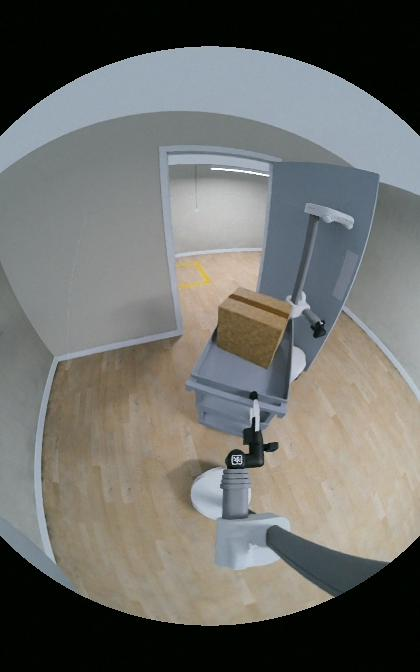

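Request:
move(r2={"base":{"translate_m":-0.35,"strafe_m":-0.24},"contact_limits":{"translate_m":0.4},"pace":"slow"}, blocking=false)

Request:
wait(seconds=7, cameras=["r2_head_camera","r2_head_left_camera"])

Scene clock: 761.23 s.
move: r2 moving
r1: as last shown
r1.lidar_m: 4.94 2.82 0.25 - 0.25 0.25 0.46 1.31 1.25 0.35 0.31 1.19
r1.motor_effort: lift_m=+20(20) arm_m=+4(4) wheel_0=-32(32) wheel_1=+32(32) wheel_2=+11(11)
r1.servo_current: wrist_yaw_rad=52(72) wrist_pitch_rad=46(52) wrist_roll_rad=46(59) gripper_m=39(46)
r1.contact_limits: strafe_m 1
r1.wrist_depth_mm: - 134 133 - 368 231 178 / - 114 134 - 375 231 180 / - 116 147 - 375 246 181 / 109 135 192 - 377 233 182 / 211 - - - 382 236 182 / 225 - 193 - 191 234 183 / 223 1537 1537 143 355 211 182
r2.base_odometry: x=-2.461 y=-1.291 heading=+3.075
r2.turned_by_wheels: +0.000
r2.turned_by_imu: +0.001
r2.base_tilt: forward=-0.6 right=+0.1
r2.lidar_m: 0.42 0.51 2.03 1.77 1.76 1.98 3.23 4.01 3.65 2.99 2.97 0.41
r2.base_status: translate_m moving; strafe_m moving
r2.joint_positions: lift_m=+0.685 arm_m=+0.000 wrist_yaw_rad=-0.001 wrist_pitch_rad=+0.003 wrist_roll_rad=+1.569 gripper_m=-0.014
r2.joint_status: not commanded
r2.measured_speeds: translate_m=-0.044 strafe_m=-0.030 rotate_rad=+0.004 lift_m=+0.000 arm_m=+0.000 wrist_yaw_rad=+0.039 wrist_pitch_rad=+0.000 wrist_roll_rad=+0.000
r2.motor_effort: lift_m=+19(19) arm_m=-4(4) wheel_0=+7(7) wheel_1=-9(10) wheel_2=+12(12)
r2.servo_current: wrist_yaw_rad=46(72) wrist_pitch_rad=39(46) wrist_roll_rad=39(52) gripper_m=91(91)
r2.contact_limits: translate_m 0.4
r2.hand_pose: x=+0.4592 y=-0.0878 z=+0.8622 quat_wxyz=(+0.708, +0.707, +0.001, -0.001) (m; r2's base frame)
r2.wrist_depth_mm: - 991 1025 131 131 189 191 / 1366 - 544 136 193 - - / - 418 413 145 206 - - / - 459 439 153 215 - - / 1661 - 484 161 228 - - / 1708 - 189 171 180 - - / - - - - - - 525
pictures: none

Scene clock: 766.17 s.
earlier move: r2 done
r1.base_odometry: x=-2.001 y=-0.480 heading=-2.351
r1.turned_by_wheels: +0.000
r1.turned_by_imu: +0.000
r1.base_tilt: forward=-1.6 right=+1.3
r1.lidar_m: 4.92 2.81 0.25 - 0.25 0.25 0.48 1.30 1.25 2.80 0.53 0.58
r1.base_status: not commanded
r1.joint_positions: lift_m=+0.500 arm_m=+0.000 wrist_yaw_rad=+3.195 wrist_pitch_rad=+0.002 wrist_roll_rad=+0.000 gripper_m=+0.056
r1.joint_status: not commanded
r1.measured_speeds: all 0
r1.motor_effort: lift_m=+20(20) arm_m=+4(4) wheel_0=-32(32) wheel_1=+32(33) wheel_2=+11(11)
r1.servo_current: wrist_yaw_rad=52(85) wrist_pitch_rad=39(52) wrist_roll_rad=46(65) gripper_m=39(46)
r1.contact_limits: strafe_m 1
r1.hand_pose: x=-0.1218 y=+0.0720 z=+0.6775 quat_wxyz=(-0.027, -0.001, +0.000, +1.000) (m; r1's base frame)
r1.wrist_depth_mm: - 134 133 - 370 229 178 / - 114 133 - 375 231 181 / - 116 147 - 379 245 181 / 109 135 191 - 382 234 182 / 210 - - - 384 235 182 / 225 - 194 - 190 234 182 / 223 1537 1537 143 353 211 181
r2.base_odometry: x=-2.108 y=-1.081 heading=+3.076
r2.turned_by_wheels: +0.001
r2.turned_by_imu: +0.003
r2.base_tilt: forward=-0.7 right=+0.1
r2.lidar_m: 0.38 0.40 2.27 1.88 1.86 2.10 3.46 3.63 3.49 2.90 2.88 0.44
r2.base_status: done
r2.joint_positions: lift_m=+0.685 arm_m=+0.000 wrist_yaw_rad=+0.007 wrist_pitch_rad=+0.003 wrist_roll_rad=+1.569 gripper_m=-0.014
r2.joint_status: not commanded
r2.measured_speeds: all 0
r2.motor_effort: lift_m=+19(20) arm_m=-4(4) wheel_0=+8(14) wheel_1=-3(10) wheel_2=+9(17)
r2.servo_current: wrist_yaw_rad=52(72) wrist_pitch_rad=39(52) wrist_roll_rad=46(65) gripper_m=91(91)
r2.contact_limits: translate_m 0.4
r2.hand_pose: x=+0.4599 y=-0.0854 z=+0.8622 quat_wxyz=(+0.708, +0.707, +0.004, +0.001) (m; r2's base frame)
r2.wrist_depth_mm: - - 1336 179 179 - 1138 / - 1281 - 178 237 244 244 / - 1366 1336 177 236 1255 1078 / - - 621 177 236 842 - / - 439 433 175 234 831 - / - 1983 189 174 180 831 - / - 469 466 - 232 - -
wait: 4.93 of 7 s (r2 has come to rest)
pictures: r2_head_camera, r2_head_left_camera
Images, in order (width x height): r2_head_camera 420x560, r2_head_left_camera 420x672.

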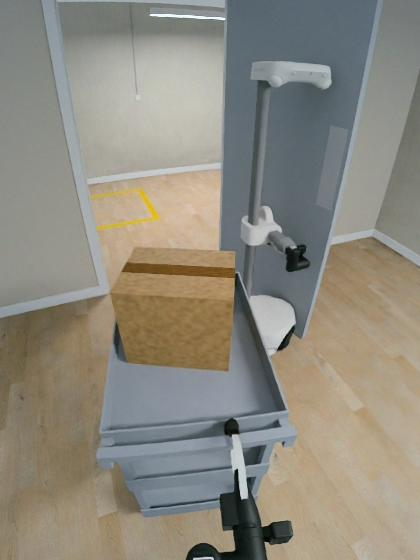

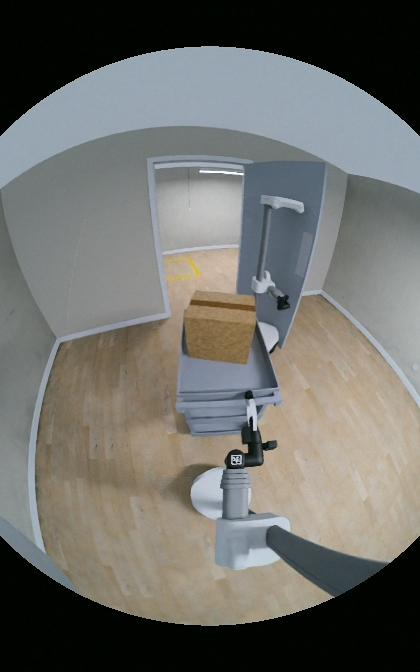

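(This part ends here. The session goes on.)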